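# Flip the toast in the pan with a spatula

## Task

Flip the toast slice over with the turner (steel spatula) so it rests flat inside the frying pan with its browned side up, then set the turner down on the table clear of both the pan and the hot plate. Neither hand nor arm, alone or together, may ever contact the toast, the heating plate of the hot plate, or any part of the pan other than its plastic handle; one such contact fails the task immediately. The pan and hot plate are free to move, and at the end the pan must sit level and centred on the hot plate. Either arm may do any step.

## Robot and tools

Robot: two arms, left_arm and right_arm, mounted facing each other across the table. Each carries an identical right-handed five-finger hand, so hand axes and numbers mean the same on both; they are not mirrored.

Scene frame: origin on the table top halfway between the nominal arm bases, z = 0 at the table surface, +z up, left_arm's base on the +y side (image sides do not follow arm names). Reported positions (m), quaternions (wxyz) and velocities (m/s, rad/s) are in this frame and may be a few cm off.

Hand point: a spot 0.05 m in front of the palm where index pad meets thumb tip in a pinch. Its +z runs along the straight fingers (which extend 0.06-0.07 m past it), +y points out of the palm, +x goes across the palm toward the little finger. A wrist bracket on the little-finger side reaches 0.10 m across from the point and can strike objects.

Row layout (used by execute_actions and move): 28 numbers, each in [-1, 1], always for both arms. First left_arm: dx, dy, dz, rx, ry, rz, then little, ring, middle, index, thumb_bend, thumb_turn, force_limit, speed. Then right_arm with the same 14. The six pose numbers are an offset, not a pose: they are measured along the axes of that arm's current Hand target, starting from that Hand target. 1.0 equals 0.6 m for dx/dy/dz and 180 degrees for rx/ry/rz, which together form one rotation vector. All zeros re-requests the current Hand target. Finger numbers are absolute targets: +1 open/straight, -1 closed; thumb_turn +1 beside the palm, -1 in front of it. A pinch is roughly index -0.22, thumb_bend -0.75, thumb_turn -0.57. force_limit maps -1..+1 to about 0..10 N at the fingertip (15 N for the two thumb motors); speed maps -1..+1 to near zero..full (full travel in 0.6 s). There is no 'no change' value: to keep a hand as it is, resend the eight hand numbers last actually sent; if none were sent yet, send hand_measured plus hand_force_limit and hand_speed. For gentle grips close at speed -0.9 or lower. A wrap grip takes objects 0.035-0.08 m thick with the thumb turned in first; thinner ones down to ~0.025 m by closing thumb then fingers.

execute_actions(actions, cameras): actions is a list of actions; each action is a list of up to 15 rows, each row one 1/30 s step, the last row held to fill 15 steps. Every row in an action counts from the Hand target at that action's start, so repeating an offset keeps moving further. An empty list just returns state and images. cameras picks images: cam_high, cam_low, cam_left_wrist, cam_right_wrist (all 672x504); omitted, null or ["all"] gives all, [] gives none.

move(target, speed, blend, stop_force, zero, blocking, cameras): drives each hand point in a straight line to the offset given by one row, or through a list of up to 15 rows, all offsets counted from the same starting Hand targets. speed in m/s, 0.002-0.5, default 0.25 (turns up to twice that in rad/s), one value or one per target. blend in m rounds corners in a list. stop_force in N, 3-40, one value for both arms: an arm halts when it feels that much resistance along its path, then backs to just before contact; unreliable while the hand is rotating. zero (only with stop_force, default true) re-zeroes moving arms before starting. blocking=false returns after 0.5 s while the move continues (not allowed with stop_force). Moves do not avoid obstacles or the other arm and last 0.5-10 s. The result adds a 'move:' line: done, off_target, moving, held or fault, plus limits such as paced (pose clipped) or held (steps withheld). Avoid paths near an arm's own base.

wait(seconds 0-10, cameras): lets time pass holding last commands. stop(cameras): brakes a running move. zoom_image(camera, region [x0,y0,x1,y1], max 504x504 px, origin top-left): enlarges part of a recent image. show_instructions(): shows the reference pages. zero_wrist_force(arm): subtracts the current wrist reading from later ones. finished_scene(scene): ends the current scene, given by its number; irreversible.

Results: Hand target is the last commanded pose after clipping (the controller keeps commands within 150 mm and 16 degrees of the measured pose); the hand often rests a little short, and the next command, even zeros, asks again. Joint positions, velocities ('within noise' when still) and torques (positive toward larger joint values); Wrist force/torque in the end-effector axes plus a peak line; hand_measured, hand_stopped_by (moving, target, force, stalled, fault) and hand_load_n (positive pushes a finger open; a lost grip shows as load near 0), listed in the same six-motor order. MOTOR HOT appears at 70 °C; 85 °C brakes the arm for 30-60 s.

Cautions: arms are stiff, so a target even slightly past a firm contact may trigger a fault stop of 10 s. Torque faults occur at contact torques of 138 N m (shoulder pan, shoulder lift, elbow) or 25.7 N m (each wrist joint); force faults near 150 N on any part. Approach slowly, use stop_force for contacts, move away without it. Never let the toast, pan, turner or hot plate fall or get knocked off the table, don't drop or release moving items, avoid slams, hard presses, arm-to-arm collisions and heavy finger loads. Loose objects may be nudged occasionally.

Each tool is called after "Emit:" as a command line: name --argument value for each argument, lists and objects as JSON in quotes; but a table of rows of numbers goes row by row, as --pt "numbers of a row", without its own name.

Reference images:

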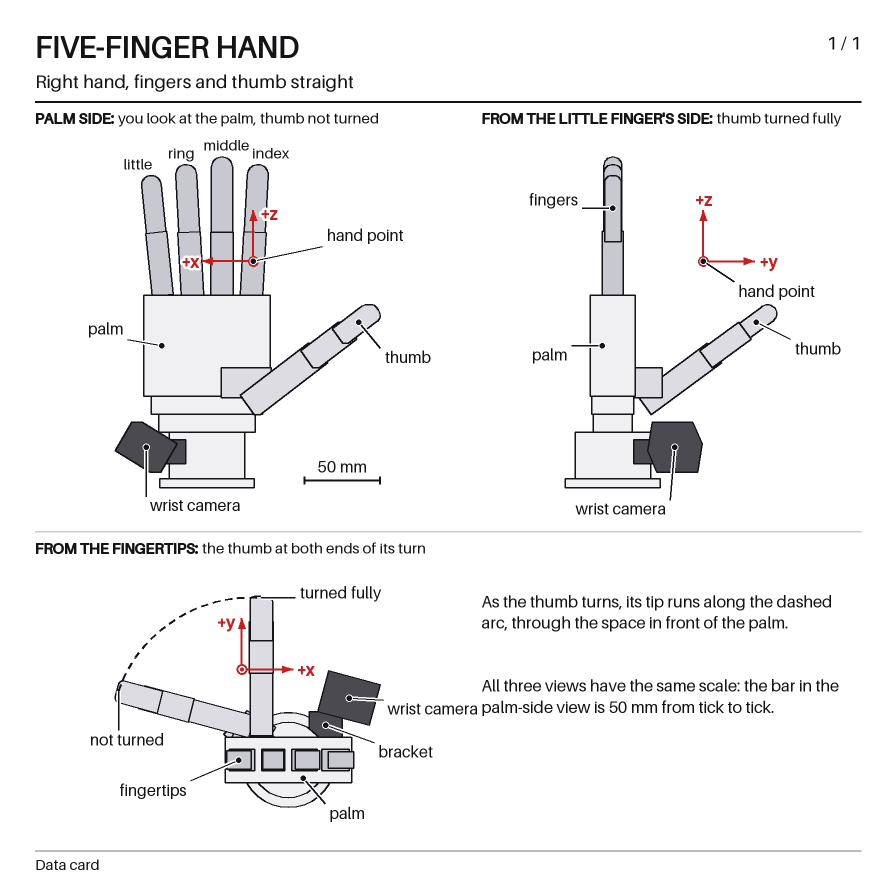

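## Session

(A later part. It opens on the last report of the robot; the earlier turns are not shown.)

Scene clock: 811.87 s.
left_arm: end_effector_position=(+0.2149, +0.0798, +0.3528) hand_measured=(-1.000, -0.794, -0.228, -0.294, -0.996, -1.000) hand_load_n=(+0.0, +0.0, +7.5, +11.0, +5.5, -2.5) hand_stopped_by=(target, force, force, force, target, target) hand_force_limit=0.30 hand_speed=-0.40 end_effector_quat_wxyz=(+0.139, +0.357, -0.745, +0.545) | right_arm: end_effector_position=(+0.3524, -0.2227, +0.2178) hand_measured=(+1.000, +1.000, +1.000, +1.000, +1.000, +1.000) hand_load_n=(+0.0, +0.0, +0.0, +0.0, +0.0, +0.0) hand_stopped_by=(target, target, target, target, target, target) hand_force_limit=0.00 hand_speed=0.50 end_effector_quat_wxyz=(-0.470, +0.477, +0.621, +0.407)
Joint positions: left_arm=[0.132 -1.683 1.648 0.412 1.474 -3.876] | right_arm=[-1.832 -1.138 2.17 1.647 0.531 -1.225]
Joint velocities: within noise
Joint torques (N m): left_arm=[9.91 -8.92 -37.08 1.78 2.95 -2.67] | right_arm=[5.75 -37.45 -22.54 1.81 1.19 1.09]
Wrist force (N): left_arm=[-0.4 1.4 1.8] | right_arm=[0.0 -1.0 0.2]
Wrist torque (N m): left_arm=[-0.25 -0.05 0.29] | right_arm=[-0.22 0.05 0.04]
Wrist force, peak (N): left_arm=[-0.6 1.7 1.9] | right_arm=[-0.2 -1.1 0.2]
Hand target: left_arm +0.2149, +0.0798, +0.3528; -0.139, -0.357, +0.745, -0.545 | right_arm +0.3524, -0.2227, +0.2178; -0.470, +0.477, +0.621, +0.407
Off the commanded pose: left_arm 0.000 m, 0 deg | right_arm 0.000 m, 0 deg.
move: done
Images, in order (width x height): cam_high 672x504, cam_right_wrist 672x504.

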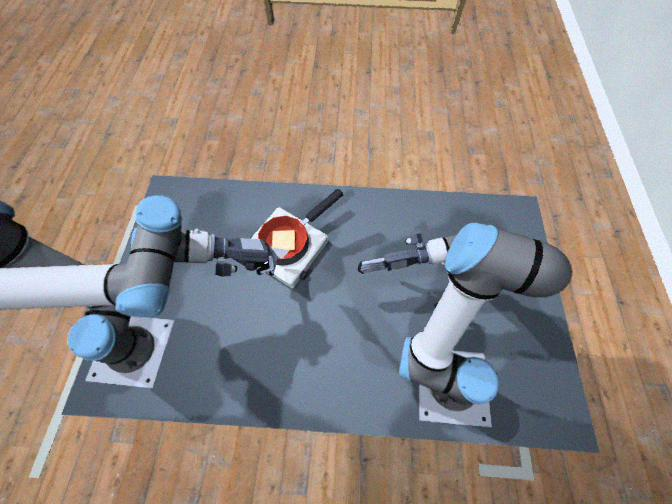

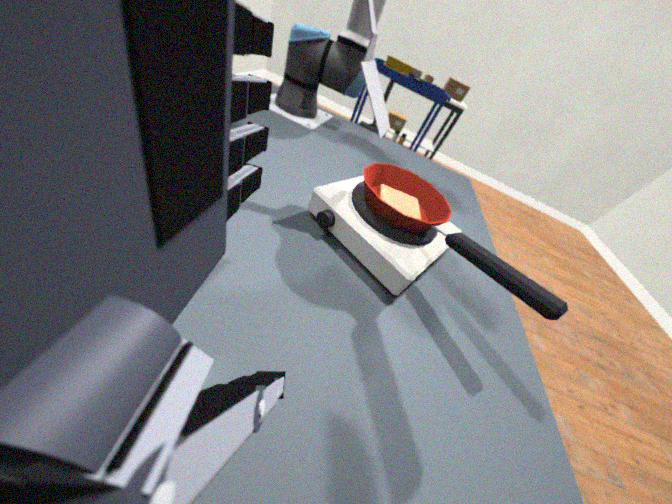

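Emit:
zoom_image --camera "cam_right_wrist" --region '[350, 150, 460, 250]'

Scaled by 4.582.

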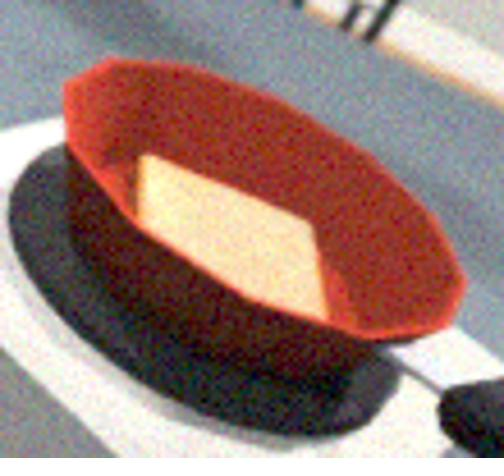

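Emit:
move --target '[-0.0193,-0.0333,0.0243,0.0329,-0.0182,-0.0167,-1,-1,-1,-1,-1,-1,0.3,-0.4,0,0,0,0,0,0,1,1,1,1,1,1,0,0.5]' --speed 0.1 --cameras '["cam_high","cam_right_wrist"]'

Emit:
zoom_image --camera "cam_high" --region '[232, 180, 332, 270]'

Emit:
zoom_image --camera "cam_right_wrist" --region '[350, 40, 410, 150]'

Scene clock: 837.77 s.
left_arm: end_effector_position=(+0.2394, +0.0679, +0.3547) hand_measured=(-1.000, -0.794, -0.228, -0.294, -0.996, -1.000) hand_load_n=(+0.0, +0.5, +7.5, +11.0, +5.5, -3.0) hand_stopped_by=(target, force, force, force, target, target) hand_force_limit=0.30 hand_speed=-0.40 end_effector_quat_wxyz=(+0.113, +0.399, -0.710, +0.569) | right_arm: end_effector_position=(+0.3524, -0.2227, +0.2178) hand_measured=(+1.000, +1.000, +1.000, +1.000, +1.000, +1.000) hand_load_n=(-0.5, +0.0, +0.0, +0.0, +0.0, +0.0) hand_stopped_by=(target, target, target, target, target, target) hand_force_limit=0.00 hand_speed=0.50 end_effector_quat_wxyz=(-0.470, +0.477, +0.621, +0.407)
Joint positions: left_arm=[0.126 -1.669 1.651 0.36 1.357 -3.925] | right_arm=[-1.832 -1.138 2.17 1.647 0.531 -1.225]
Joint velocities: within noise
Joint torques (N m): left_arm=[-7.73 -8.5 -26.88 -3.39 -2.99 -2.83] | right_arm=[6.37 -35.94 -22.09 2.34 1.18 0.72]
Wrist force (N): left_arm=[-0.5 1.7 1.9] | right_arm=[0.1 -0.8 0.3]
Wrist torque (N m): left_arm=[-0.23 -0.05 0.34] | right_arm=[-0.19 0.04 0.05]
Wrist force, peak (N): left_arm=[-0.3 1.7 2.2] | right_arm=[0.1 -1.1 0.1]
Hand target: left_arm +0.2394, +0.0679, +0.3548; -0.113, -0.399, +0.710, -0.569 | right_arm +0.3524, -0.2227, +0.2178; -0.470, +0.477, +0.621, +0.407
Off the commanded pose: left_arm 0.000 m, 0 deg | right_arm 0.000 m, 0 deg.
move: done
Images, in order (width x height): cam_high 672x504, cam_right_wrist 672x504.

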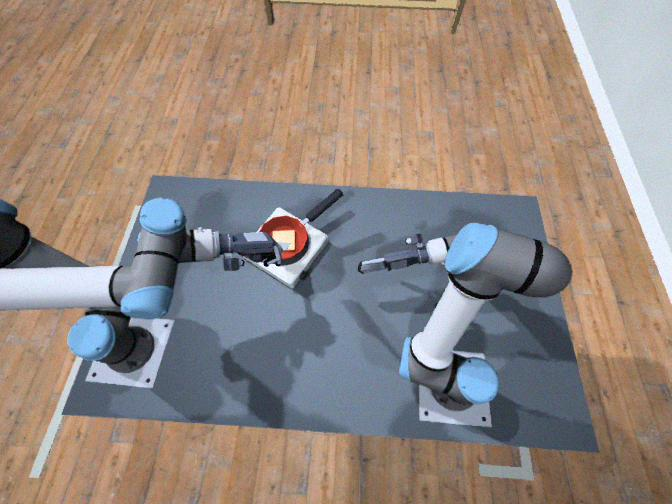

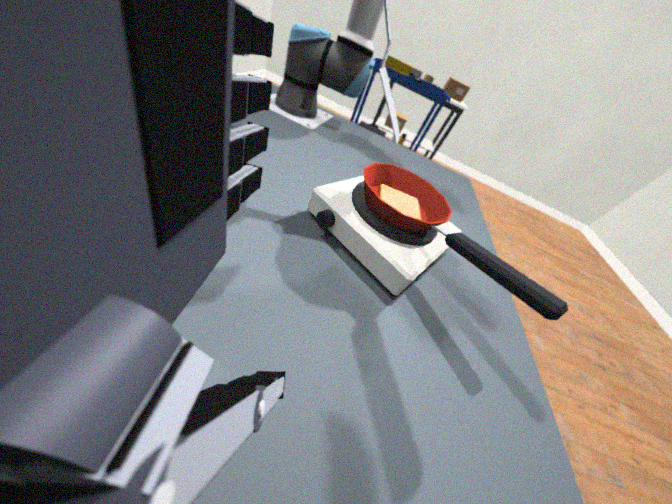

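Scaled by 5.040.

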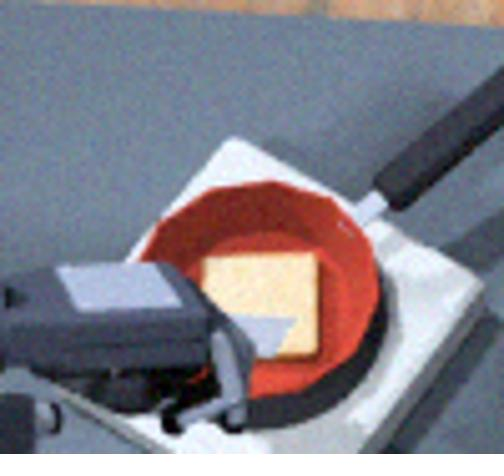

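Scaled by 4.582.

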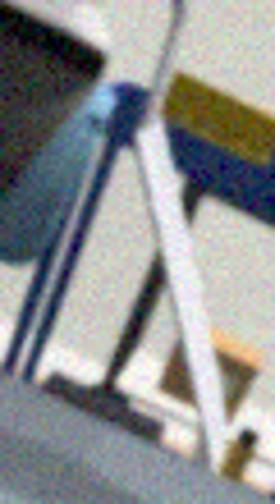

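Emit:
move --pt "-0.0117 -0.0092 -0.0022 0 0 0 -1 -1 -1 -1 -1 -1 0.3 -0.4 0 0 0 0 0 0 1 1 1 1 1 1 0 0.5" --pt "-0.1038 0.0985 0.0468 0 0 0 -1 -1 -1 -1 -1 -1 0.3 -0.4 0 0 0 0 0 0 1 1 1 1 1 1 0 0.5" --speed 0.06 --stop_force 6 --cameras '["cam_high","cam_right_wrist"]'

Emit:
zoom_image --camera "cam_high" --region '[232, 180, 332, 270]'

Emit:
zoom_image --camera "cam_right_wrist" --region '[350, 90, 470, 250]'

Scene clock: 856.93 s.
left_arm: end_effector_position=(+0.2475, +0.0719, +0.2649) hand_measured=(-1.000, -0.794, -0.228, -0.294, -0.996, -1.000) hand_load_n=(+0.5, +0.0, +7.0, +11.0, +5.5, -2.5) hand_stopped_by=(target, force, force, force, target, target) hand_force_limit=0.30 hand_speed=-0.40 end_effector_quat_wxyz=(+0.113, +0.399, -0.710, +0.569) | right_arm: end_effector_position=(+0.3524, -0.2227, +0.2178) hand_measured=(+1.000, +1.000, +1.000, +1.000, +1.000, +1.000) hand_load_n=(+0.0, +0.0, +0.0, +0.0, +0.0, +0.0) hand_stopped_by=(target, target, target, target, target, target) hand_force_limit=0.00 hand_speed=0.50 end_effector_quat_wxyz=(-0.470, +0.477, +0.621, +0.407)
Joint positions: left_arm=[0.153 -1.648 1.862 0.125 1.381 -3.916] | right_arm=[-1.832 -1.138 2.17 1.647 0.531 -1.225]
Joint velocities: within noise
Joint torques (N m): left_arm=[-6.81 -9.27 -9.78 -3.6 -2.57 2.5] | right_arm=[6.17 -34.48 -22.12 3.06 1.16 0.15]
Wrist force (N): left_arm=[-0.3 1.5 1.9] | right_arm=[-0.1 -0.7 0.1]
Wrist torque (N m): left_arm=[-0.28 -0.05 0.32] | right_arm=[-0.17 0.06 0.04]
Wrist force, peak (N): left_arm=[-0.9 1.7 2.3] | right_arm=[-0.2 -1.1 0.1]
Hand target: left_arm +0.2475, +0.0719, +0.2649; -0.113, -0.399, +0.710, -0.569 | right_arm +0.3524, -0.2227, +0.2178; -0.470, +0.477, +0.621, +0.407
Off the commanded pose: left_arm 0.000 m, 0 deg | right_arm 0.000 m, 0 deg.
move: done
Images, in order (width x height): cam_high 672x504, cam_right_wrist 672x504.

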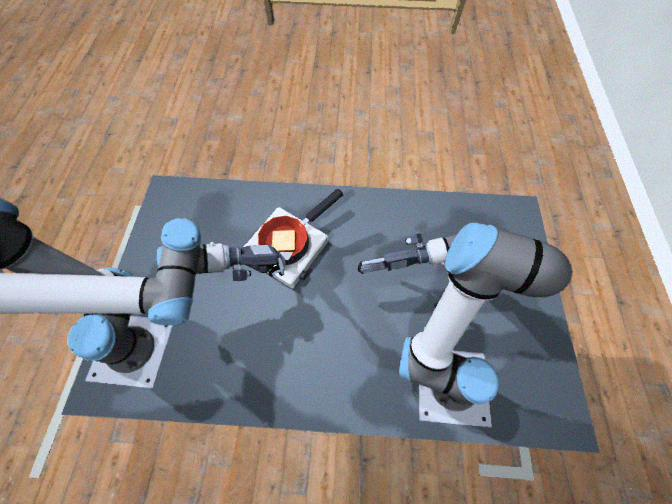

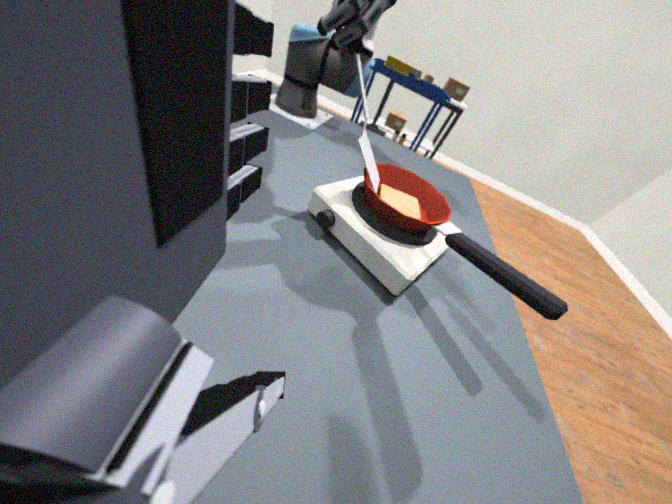

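Scaled by 5.040.

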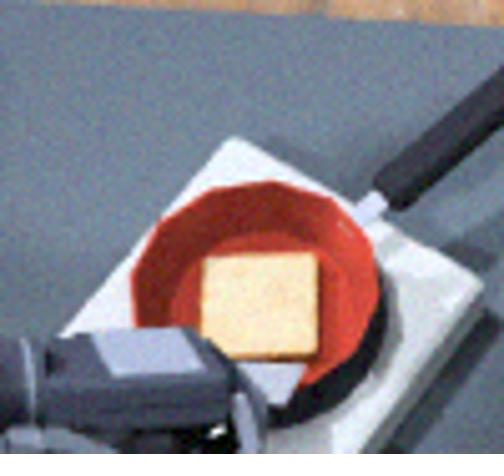

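Scaled by 3.150.

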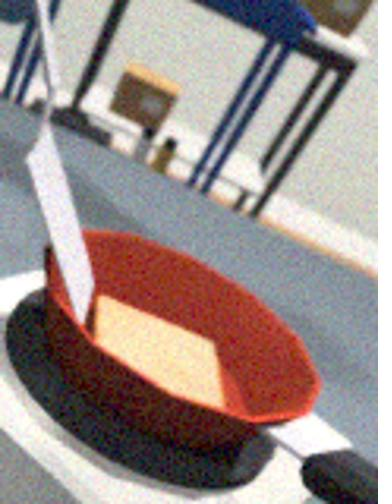

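Emit:
move --target '[-0.0028,-0.0142,0.0008,-0.0049,0.0004,-0.01,-1,-1,-1,-1,-1,-1,0.3,-0.4,0,0,0,0,0,0,1,1,1,1,1,1,0,0.5]' --speed 0.04 --cameras '[]'

Emit:
move --target '[-0.0328,0.0383,0.0174,0,0,0,-1,-1,-1,-1,-1,-1,0.3,-0.4,0,0,0,0,0,0,1,1,1,1,1,1,0,0.5]' --speed 0.02 --stop_force 4 --cameras '["cam_high","cam_right_wrist"]'

Emit:
zoom_image --camera "cam_high" --region '[232, 180, 332, 270]'

Emit:
zoom_image --camera "cam_right_wrist" --region '[350, 90, 470, 250]'

Scene clock: 870.03 s.
left_arm: end_effector_position=(+0.2546, +0.0719, +0.2698) hand_measured=(-1.000, -0.794, -0.228, -0.294, -0.996, -1.000) hand_load_n=(+0.0, +0.0, +7.5, +10.5, +5.5, -2.5) hand_stopped_by=(target, force, force, force, target, target) hand_force_limit=0.30 hand_speed=-0.40 end_effector_quat_wxyz=(+0.126, +0.408, -0.708, +0.562) | right_arm: end_effector_position=(+0.3524, -0.2227, +0.2178) hand_measured=(+1.000, +1.000, +1.000, +1.000, +1.000, +1.000) hand_load_n=(+0.0, +0.0, +0.0, +0.0, +0.0, +0.0) hand_stopped_by=(target, target, target, target, target, target) hand_force_limit=0.00 hand_speed=0.50 end_effector_quat_wxyz=(-0.470, +0.477, +0.621, +0.407)
Joint positions: left_arm=[0.191 -1.634 1.832 0.149 1.429 -3.936] | right_arm=[-1.832 -1.138 2.17 1.647 0.531 -1.225]
Joint velocities: within noise
Joint torques (N m): left_arm=[8.96 -7.99 -36.76 1.78 2.6 -2.89] | right_arm=[6.31 -33.78 -22.24 3.32 1.11 -0.2]
Wrist force (N): left_arm=[-0.8 1.2 2.0] | right_arm=[-0.2 -0.7 0.3]
Wrist torque (N m): left_arm=[-0.31 0.01 0.28] | right_arm=[-0.18 0.08 0.04]
Wrist force, peak (N): left_arm=[-0.5 2.0 2.1] | right_arm=[-0.2 -1.0 -0.1]
Hand target: left_arm +0.2546, +0.0719, +0.2699; -0.126, -0.408, +0.708, -0.562 | right_arm +0.3524, -0.2227, +0.2178; -0.470, +0.477, +0.621, +0.407
Off the commanded pose: left_arm 0.000 m, 0 deg | right_arm 0.000 m, 0 deg.
move: done
No camera images: "cameras" was empty.

Scene clock: 872.57 s.
left_arm: end_effector_position=(+0.2535, +0.0720, +0.2379) hand_measured=(-1.000, -0.794, -0.228, -0.294, -0.996, -1.000) hand_load_n=(+0.0, +0.0, +7.0, +11.0, +5.0, -2.5) hand_stopped_by=(target, force, force, force, target, target) hand_force_limit=0.30 hand_speed=-0.40 end_effector_quat_wxyz=(+0.126, +0.408, -0.708, +0.562) | right_arm: end_effector_position=(+0.3524, -0.2227, +0.2178) hand_measured=(+1.000, +1.000, +1.000, +1.000, +1.000, +1.000) hand_load_n=(+0.0, +0.0, +0.0, +0.0, +0.0, +0.0) hand_stopped_by=(target, target, target, target, target, target) hand_force_limit=0.00 hand_speed=0.50 end_effector_quat_wxyz=(-0.470, +0.477, +0.621, +0.407)
Joint positions: left_arm=[0.187 -1.616 1.9 0.064 1.426 -3.937] | right_arm=[-1.832 -1.138 2.17 1.647 0.531 -1.225]
Joint velocities: within noise
Joint torques (N m): left_arm=[-7.34 -8.96 -8.8 -3.07 -3.19 -3.04] | right_arm=[6.37 -33.46 -22.42 3.33 1.18 -0.33]
Wrist force (N): left_arm=[1.3 0.7 1.5] | right_arm=[-0.2 -0.8 0.3]
Wrist torque (N m): left_arm=[-0.26 -0.13 0.44] | right_arm=[-0.19 0.07 0.04]
Wrist force, peak (N): left_arm=[-0.5 1.6 2.3] | right_arm=[0.0 -1.1 0.2]
Hand target: left_arm +0.2535, +0.0720, +0.2379; -0.126, -0.408, +0.708, -0.562 | right_arm +0.3524, -0.2227, +0.2178; -0.470, +0.477, +0.621, +0.407
Off the commanded pose: left_arm 0.000 m, 0 deg | right_arm 0.000 m, 0 deg.
move: done
Images, in order (width x height): cam_high 672x504, cam_right_wrist 672x504.

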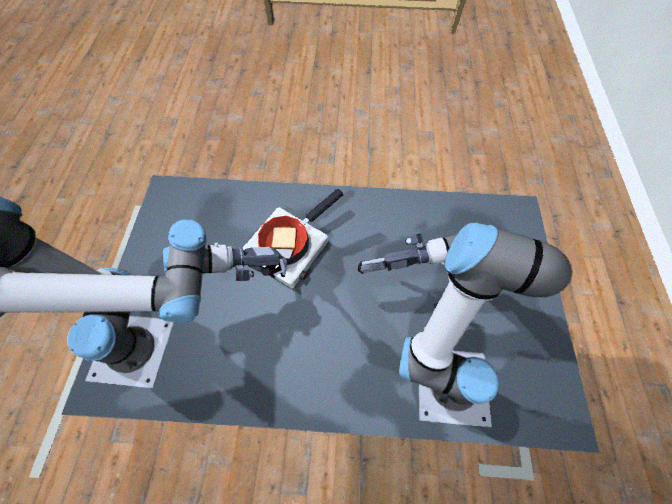

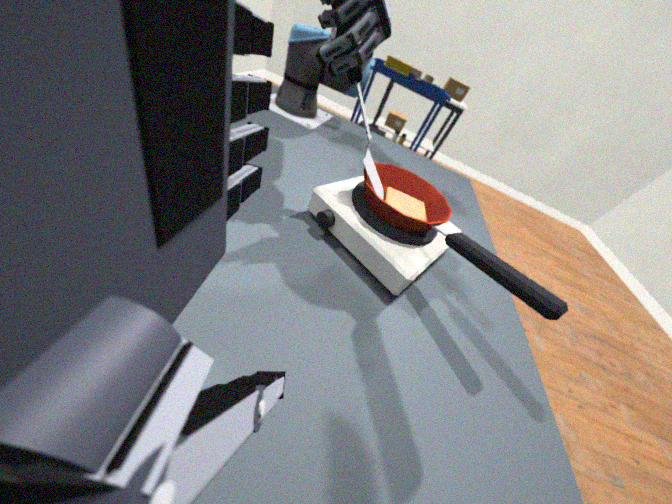

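Scaled by 5.040.

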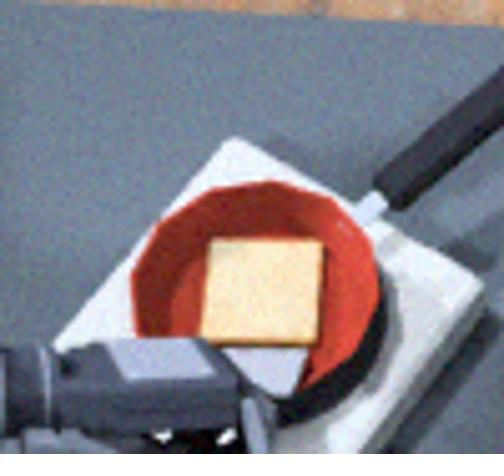

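Scaled by 3.150.

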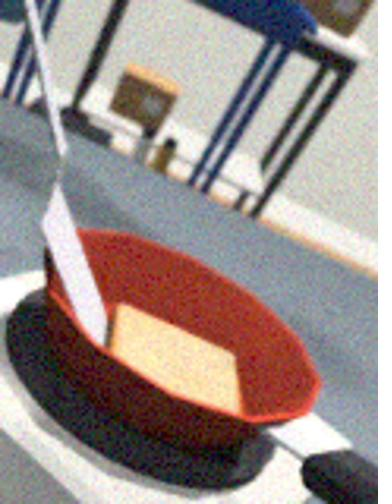

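Emit:
move --target '[-0.0317,-0.036,0.014,0,0,0,-1,-1,-1,-1,-1,-1,0.3,-0.4,0,0,0,0,0,0,1,1,1,1,1,1,0,0.5]' --speed 0.02 --stop_force 8 --cameras '["cam_high","cam_right_wrist"]'

Emit:
zoom_image --camera "cam_high" --region '[232, 180, 332, 270]'

Emit:
zoom_image --camera "cam_right_wrist" --region '[350, 90, 470, 250]'

Scene clock: 883.20 s.
left_arm: end_effector_position=(+0.2835, +0.0720, +0.2379) hand_measured=(-1.000, -0.794, -0.228, -0.294, -0.996, -1.000) hand_load_n=(+0.0, +0.0, +7.5, +10.5, +5.5, -3.0) hand_stopped_by=(target, force, force, force, target, target) hand_force_limit=0.30 hand_speed=-0.40 end_effector_quat_wxyz=(+0.126, +0.408, -0.708, +0.562) | right_arm: end_effector_position=(+0.3524, -0.2227, +0.2178) hand_measured=(+1.000, +1.000, +1.000, +1.000, +1.000, +1.000) hand_load_n=(+0.0, +0.0, +0.0, +0.0, +0.0, +0.0) hand_stopped_by=(target, target, target, target, target, target) hand_force_limit=0.00 hand_speed=0.50 end_effector_quat_wxyz=(-0.470, +0.477, +0.621, +0.407)
Joint positions: left_arm=[0.276 -1.575 1.86 0.06 1.509 -3.907] | right_arm=[-1.832 -1.138 2.17 1.647 0.531 -1.225]
Joint velocities: within noise
Joint torques (N m): left_arm=[9.96 -11.38 -34.91 -2.54 2.49 2.43] | right_arm=[6.09 -31.83 -22.3 3.31 1.1 -0.89]
Wrist force (N): left_arm=[0.9 0.6 1.3] | right_arm=[-0.1 -0.9 0.1]
Wrist torque (N m): left_arm=[-0.28 -0.09 0.38] | right_arm=[-0.19 0.07 0.04]
Wrist force, peak (N): left_arm=[1.2 0.9 1.8] | right_arm=[-0.3 -0.9 0.4]
Hand target: left_arm +0.2835, +0.0720, +0.2379; -0.126, -0.408, +0.708, -0.562 | right_arm +0.3524, -0.2227, +0.2178; -0.470, +0.477, +0.621, +0.407
Off the commanded pose: left_arm 0.000 m, 0 deg | right_arm 0.000 m, 0 deg.
move: done
Images, in order (width x height): cam_high 672x504, cam_right_wrist 672x504.

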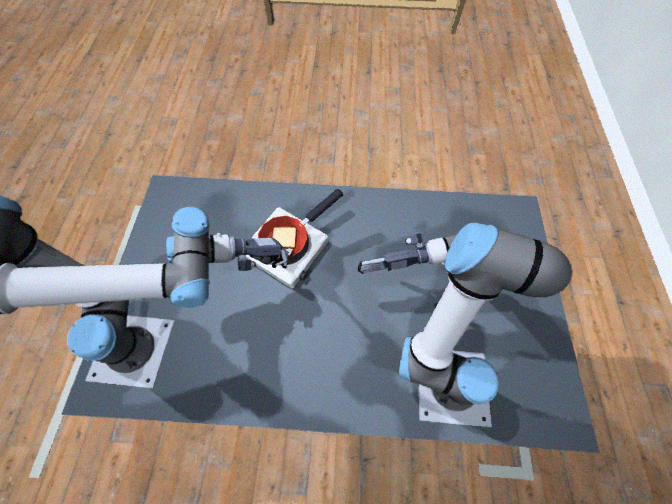

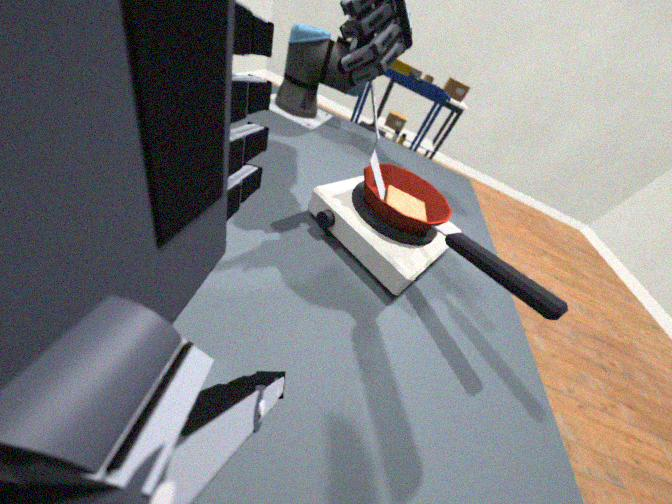

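Scaled by 5.040.

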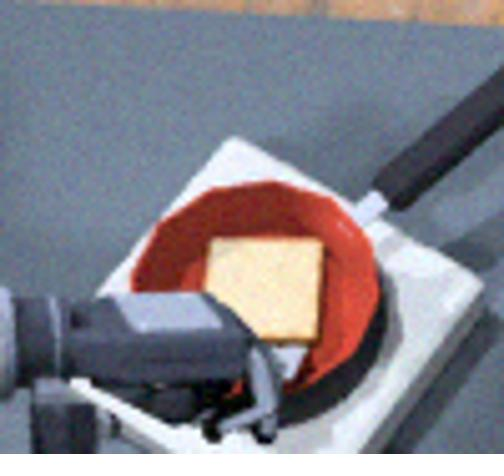

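Scaled by 3.150.

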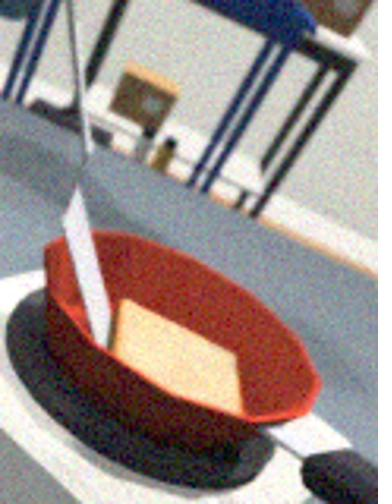

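Emit:
zoom_image --camera "cam_high" --region '[220, 220, 300, 290]'

Emit:
zoom_image --camera "cam_right_wrist" --region '[330, 0, 430, 130]'

Emit:
wait --seconds 0.1

Scaled by 6.300.

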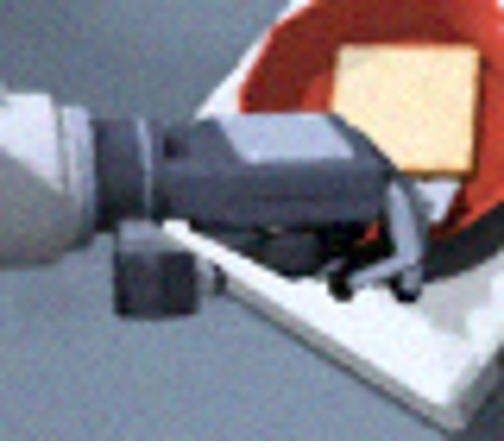

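Scaled by 3.877.

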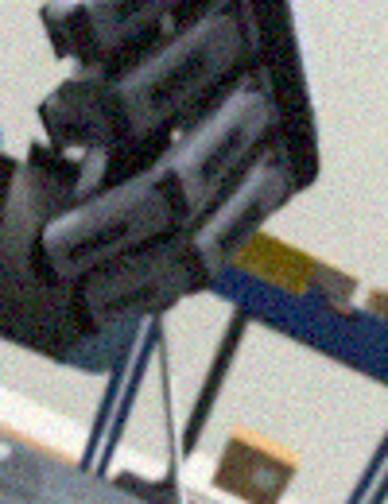

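Scene clock: 899.40 s.
left_arm: end_effector_position=(+0.2835, +0.0720, +0.2379) hand_measured=(-1.000, -0.794, -0.228, -0.294, -0.996, -1.000) hand_load_n=(+0.0, +0.0, +7.5, +11.0, +5.5, -3.0) hand_stopped_by=(target, force, force, force, target, target) hand_force_limit=0.30 hand_speed=-0.40 end_effector_quat_wxyz=(+0.126, +0.408, -0.708, +0.562) | right_arm: end_effector_position=(+0.3524, -0.2227, +0.2178) hand_measured=(+1.000, +1.000, +1.000, +1.000, +1.000, +1.000) hand_load_n=(+0.0, +0.0, +0.0, +0.0, +0.0, +0.0) hand_stopped_by=(target, target, target, target, target, target) hand_force_limit=0.00 hand_speed=0.50 end_effector_quat_wxyz=(-0.470, +0.477, +0.621, +0.407)
Joint positions: left_arm=[0.276 -1.575 1.86 0.06 1.509 -3.907] | right_arm=[-1.832 -1.138 2.17 1.647 0.531 -1.225]
Joint velocities: within noise
Joint torques (N m): left_arm=[7.3 -14.08 -32.75 0.27 2.46 1.85] | right_arm=[5.96 -31.31 -22.77 3.31 1.14 -1.14]
Wrist force (N): left_arm=[0.7 0.7 1.1] | right_arm=[0.0 -0.7 0.1]
Wrist torque (N m): left_arm=[-0.27 -0.05 0.37] | right_arm=[-0.16 0.06 0.05]
Wrist force, peak (N): left_arm=[1.4 0.6 1.1] | right_arm=[-0.2 -1.1 0.3]
Hand target: left_arm +0.2835, +0.0720, +0.2379; -0.126, -0.408, +0.708, -0.562 | right_arm +0.3524, -0.2227, +0.2178; -0.470, +0.477, +0.621, +0.407
Off the commanded pose: left_arm 0.000 m, 0 deg | right_arm 0.000 m, 0 deg.
wait: 0.10 s; at rest from the start

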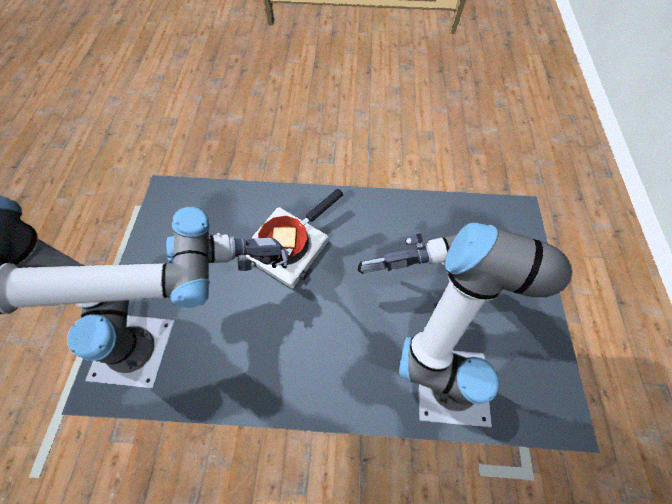

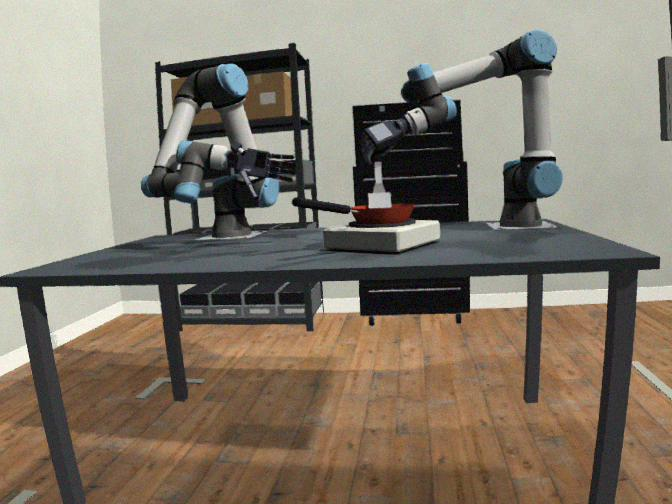

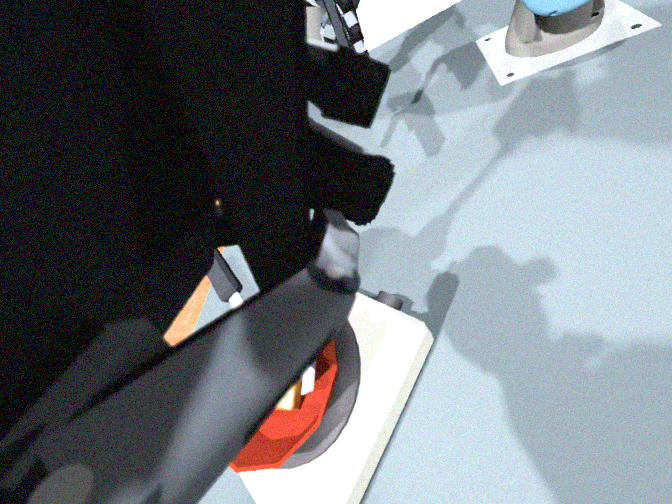

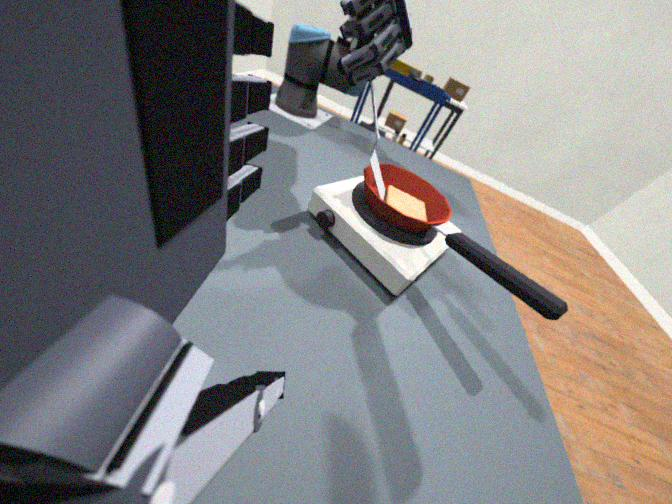

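Emit:
move --target '[0,0,0,0,0,0,-0.98,-0.98,-0.98,-0.98,-1,-1,0.9,-0.6,0,0,0,0,0,0,1,1,1,1,1,1,0,0.5]' --cameras '["cam_low"]'

Emit:
zoom_image --camera "cam_low" --region '[320, 100, 440, 240]'

Scene clock: 909.47 s.
left_arm: end_effector_position=(+0.2835, +0.0720, +0.2379) hand_measured=(-0.980, -0.980, -0.242, -0.294, -0.996, -1.000) hand_load_n=(+0.0, +2.5, +14.0, +10.5, +5.5, -2.5) hand_stopped_by=(target, target, force, force, target, target) hand_force_limit=0.90 hand_speed=-0.60 end_effector_quat_wxyz=(+0.126, +0.409, -0.708, +0.562) | right_arm: end_effector_position=(+0.3524, -0.2227, +0.2178) hand_measured=(+1.000, +1.000, +1.000, +1.000, +1.000, +1.000) hand_load_n=(+0.0, +0.0, +0.0, +0.0, +0.0, +0.0) hand_stopped_by=(target, target, target, target, target, target) hand_force_limit=0.00 hand_speed=0.50 end_effector_quat_wxyz=(-0.470, +0.477, +0.621, +0.407)
Joint positions: left_arm=[0.276 -1.575 1.86 0.06 1.509 -3.907] | right_arm=[-1.832 -1.138 2.17 1.647 0.531 -1.225]
Joint velocities: within noise
Joint torques (N m): left_arm=[5.62 -16.77 -28.43 0.88 2.31 1.42] | right_arm=[6.24 -30.49 -22.05 3.29 1.19 -1.44]
Wrist force (N): left_arm=[-0.1 1.1 1.9] | right_arm=[-0.1 -0.7 0.0]
Wrist torque (N m): left_arm=[-0.32 -0.08 0.31] | right_arm=[-0.16 0.08 0.04]
Wrist force, peak (N): left_arm=[-0.5 1.8 2.2] | right_arm=[-0.1 -1.1 0.1]
Hand target: left_arm +0.2835, +0.0720, +0.2379; -0.126, -0.408, +0.708, -0.562 | right_arm +0.3524, -0.2227, +0.2178; -0.470, +0.477, +0.621, +0.407
Off the commanded pose: left_arm 0.000 m, 0 deg | right_arm 0.000 m, 0 deg.
move: done
Images, in order (width x height): cam_low 672x504.

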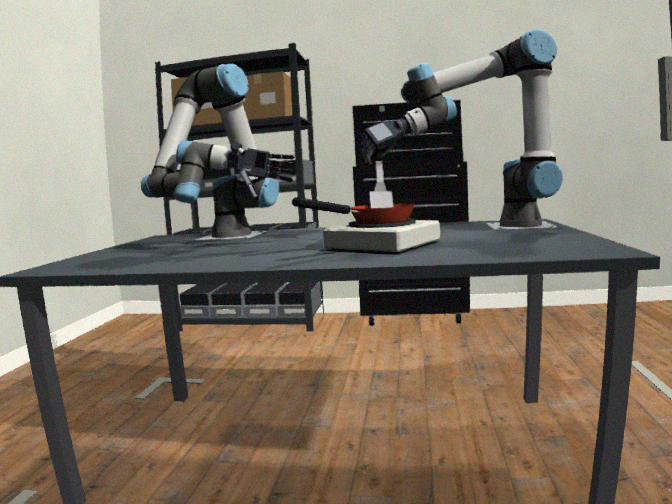

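Scaled by 3.600.

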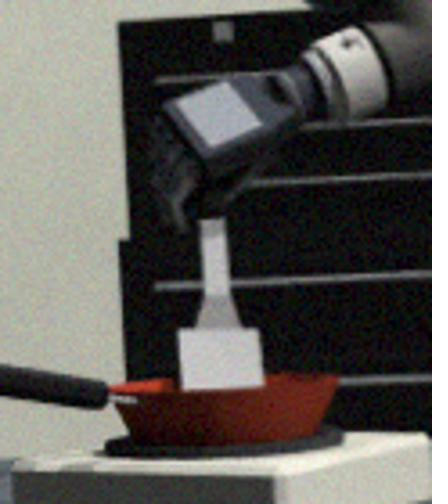

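Emit:
move --target '[-0.0106,-0.012,0.0047,0,0,0,-0.98,-0.98,-0.98,-0.98,-1,-1,0.9,-0.6,0,0,0,0,0,0,1,1,1,1,1,1,0,0.5]' --speed 0.01 --stop_force 6 --cameras '["cam_high","cam_low","cam_right_wrist"]'

Emit:
zoom_image --camera "cam_high" --region '[232, 180, 332, 270]'

Emit:
zoom_image --camera "cam_right_wrist" --region '[350, 90, 470, 250]'

Emit:
zoom_image --camera "cam_low" --region '[320, 100, 440, 240]'

Scene clock: 924.47 s.
left_arm: end_effector_position=(+0.2935, +0.0720, +0.2379) hand_measured=(-0.980, -0.980, -0.242, -0.294, -0.996, -1.000) hand_load_n=(+0.0, +3.0, +14.0, +10.5, +5.5, -2.5) hand_stopped_by=(target, target, force, force, target, target) hand_force_limit=0.90 hand_speed=-0.60 end_effector_quat_wxyz=(+0.126, +0.408, -0.708, +0.562) | right_arm: end_effector_position=(+0.3524, -0.2227, +0.2178) hand_measured=(+1.000, +1.000, +1.000, +1.000, +1.000, +1.000) hand_load_n=(+0.0, +0.0, +0.0, +0.0, +0.0, +0.0) hand_stopped_by=(target, target, target, target, target, target) hand_force_limit=0.00 hand_speed=0.50 end_effector_quat_wxyz=(-0.470, +0.477, +0.621, +0.407)
Joint positions: left_arm=[0.304 -1.561 1.845 0.06 1.536 -3.897] | right_arm=[-1.832 -1.138 2.17 1.647 0.531 -1.225]
Joint velocities: within noise
Joint torques (N m): left_arm=[9.61 -12.22 -36.62 -2.83 3.05 2.55] | right_arm=[6.09 -29.26 -22.53 3.24 1.18 -1.94]
Wrist force (N): left_arm=[-0.4 1.3 1.7] | right_arm=[0.0 -0.7 0.3]
Wrist torque (N m): left_arm=[-0.28 -0.05 0.30] | right_arm=[-0.17 0.05 0.05]
Wrist force, peak (N): left_arm=[-0.6 1.4 2.2] | right_arm=[-0.1 -1.0 0.1]
Hand target: left_arm +0.2935, +0.0720, +0.2379; -0.126, -0.408, +0.708, -0.562 | right_arm +0.3524, -0.2227, +0.2178; -0.470, +0.477, +0.621, +0.407
Off the commanded pose: left_arm 0.000 m, 0 deg | right_arm 0.000 m, 0 deg.
move: done
Images, in order (width x height): cam_high 672x504, cam_low 672x504, cam_right_wrist 672x504.

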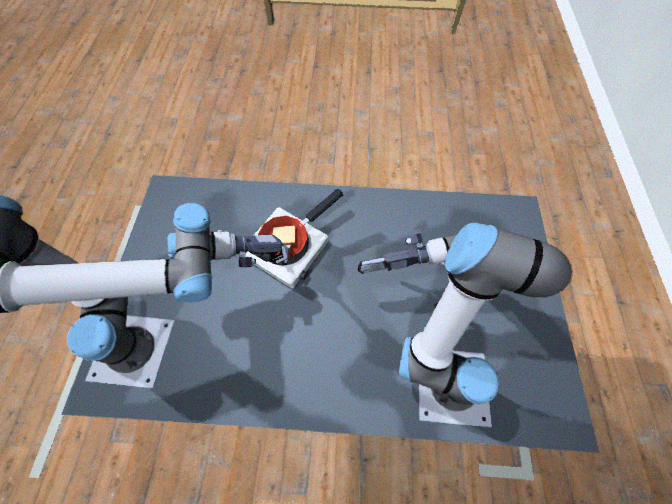

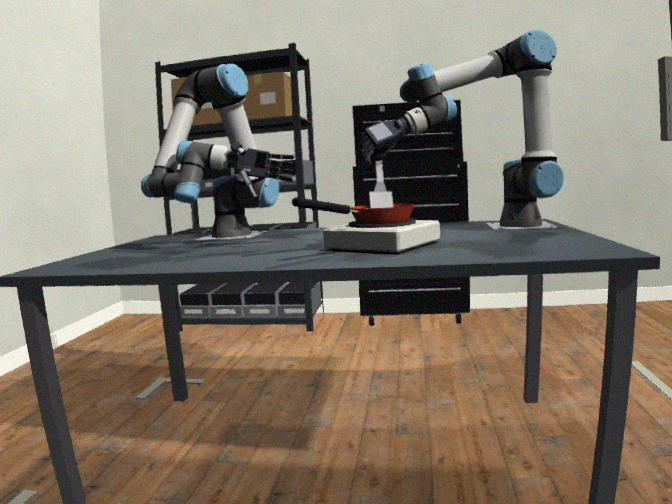

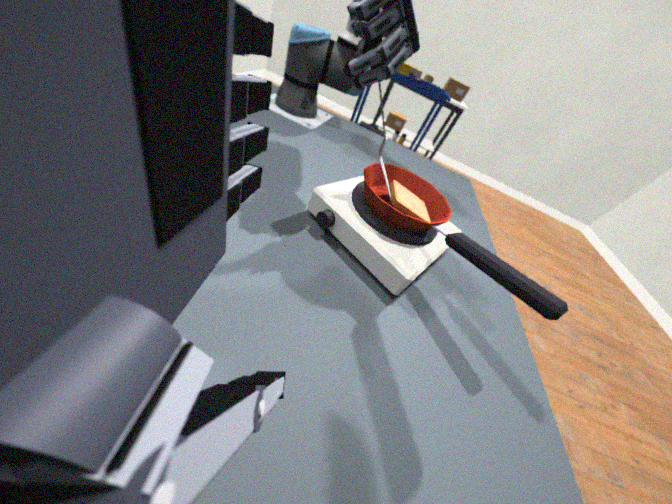

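Scaled by 5.040.

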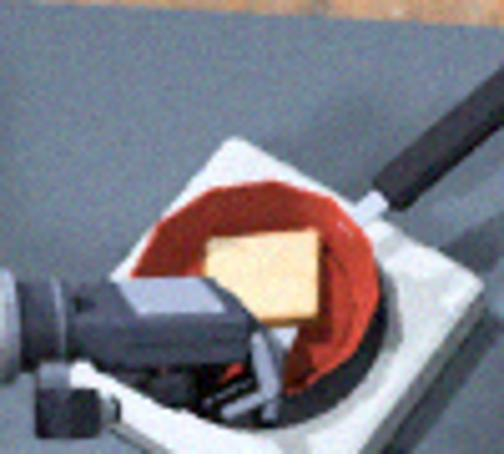

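Scaled by 3.150.

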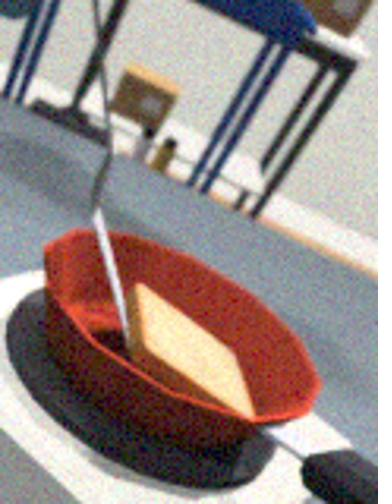

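Scaled by 3.600.

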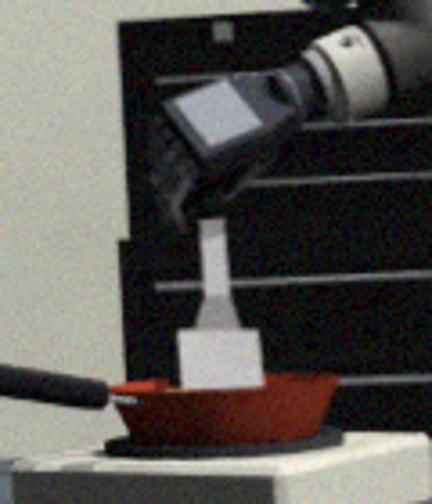

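Emit:
move --pt "0.0105 0.0614 -0.0027 0.0291 -0.0024 0.0599 -0.98 -0.98 -0.98 -0.98 -1 -1 0.9 -0.6 0 0 0 0 0 0 1 1 1 1 1 1 0 0.5" --pt "0.0043 0.1243 0.0027 0.0582 -0.0047 0.1198 -0.98 -0.98 -0.98 -0.98 -1 -1 0.9 -0.6 0 0 0 0 0 0 1 1 1 1 1 1 0 0.5" --speed 0.05 --blend 0.01 --cameras '["cam_high","cam_low","cam_right_wrist"]'

Emit:
zoom_image --camera "cam_high" --region '[232, 180, 332, 270]'

Emit:
zoom_image --camera "cam_right_wrist" --region '[320, 90, 470, 250]'

Emit:
zoom_image --camera "cam_low" --region '[320, 100, 440, 240]'

Scene clock: 941.63 s.
left_arm: end_effector_position=(+0.2387, +0.0720, +0.1874) hand_measured=(-0.980, -0.980, -0.242, -0.294, -0.996, -1.000) hand_load_n=(+0.0, +3.0, +14.0, +10.5, +5.5, -2.5) hand_stopped_by=(target, target, force, force, target, target) hand_force_limit=0.90 hand_speed=-0.60 end_effector_quat_wxyz=(-0.024, +0.283, -0.719, +0.634) | right_arm: end_effector_position=(+0.3524, -0.2227, +0.2178) hand_measured=(+1.000, +1.000, +1.000, +1.000, +1.000, +1.000) hand_load_n=(+0.0, +0.0, +0.0, +0.0, +0.0, +0.0) hand_stopped_by=(target, target, target, target, target, target) hand_force_limit=0.00 hand_speed=0.50 end_effector_quat_wxyz=(-0.470, +0.477, +0.621, +0.407)
Joint positions: left_arm=[-0.041 -1.647 2.145 -0.277 1.088 -3.582] | right_arm=[-1.832 -1.138 2.17 1.647 0.531 -1.225]
Joint velocities: within noise
Joint torques (N m): left_arm=[-9.14 -7.88 -8.18 -3.41 -2.92 2.35] | right_arm=[6.02 -27.08 -21.96 3.2 1.16 -2.52]
Wrist force (N): left_arm=[-0.7 1.2 1.9] | right_arm=[0.0 -0.9 0.3]
Wrist torque (N m): left_arm=[-0.46 0.05 0.15] | right_arm=[-0.20 0.06 0.04]
Wrist force, peak (N): left_arm=[-0.1 1.6 2.6] | right_arm=[-0.1 -1.1 0.1]
Hand target: left_arm +0.2386, +0.0720, +0.1873; +0.024, -0.283, +0.719, -0.634 | right_arm +0.3524, -0.2227, +0.2178; -0.470, +0.477, +0.621, +0.407
Off the commanded pose: left_arm 0.000 m, 0 deg | right_arm 0.000 m, 0 deg.
move: done; blend cut to 0 m at target 1
Images, in order (width x height): cam_high 672x504, cam_low 672x504, cam_right_wrist 672x504.

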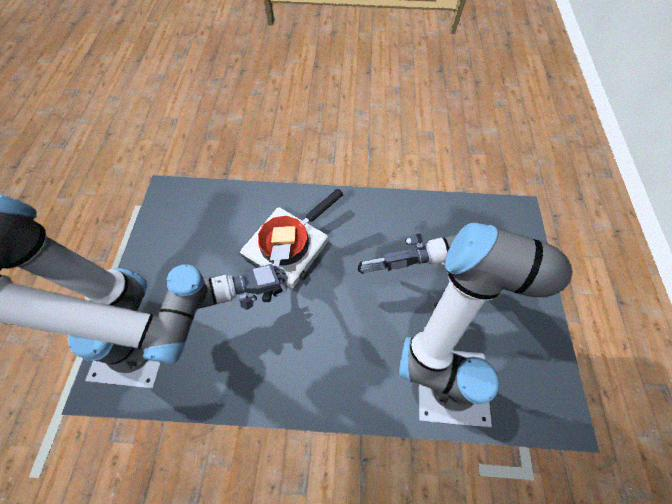

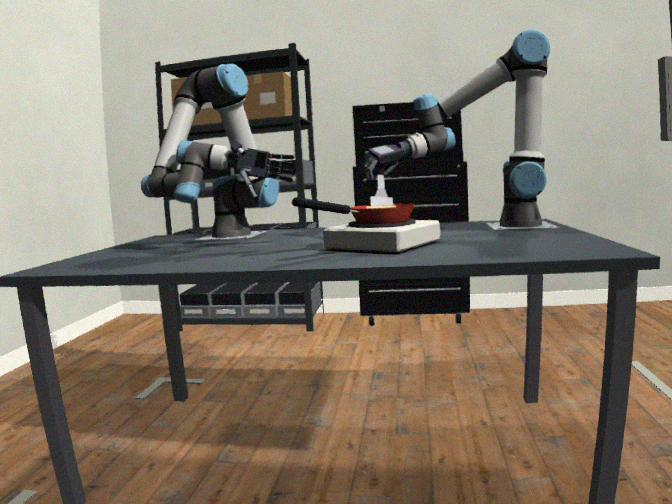

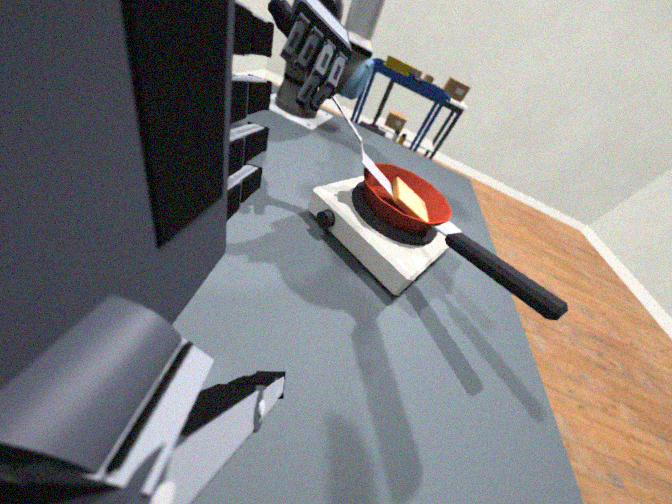

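Scaled by 5.040.

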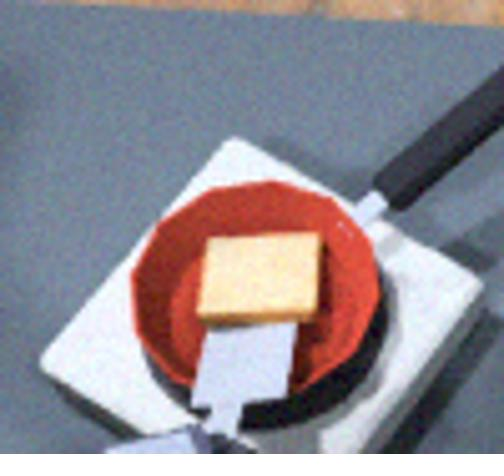

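Scaled by 3.150.

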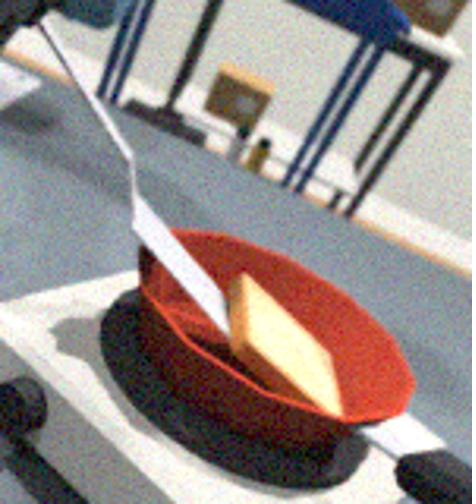

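Scaled by 3.600.

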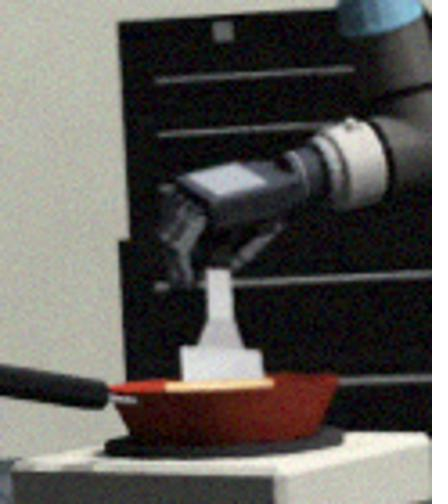

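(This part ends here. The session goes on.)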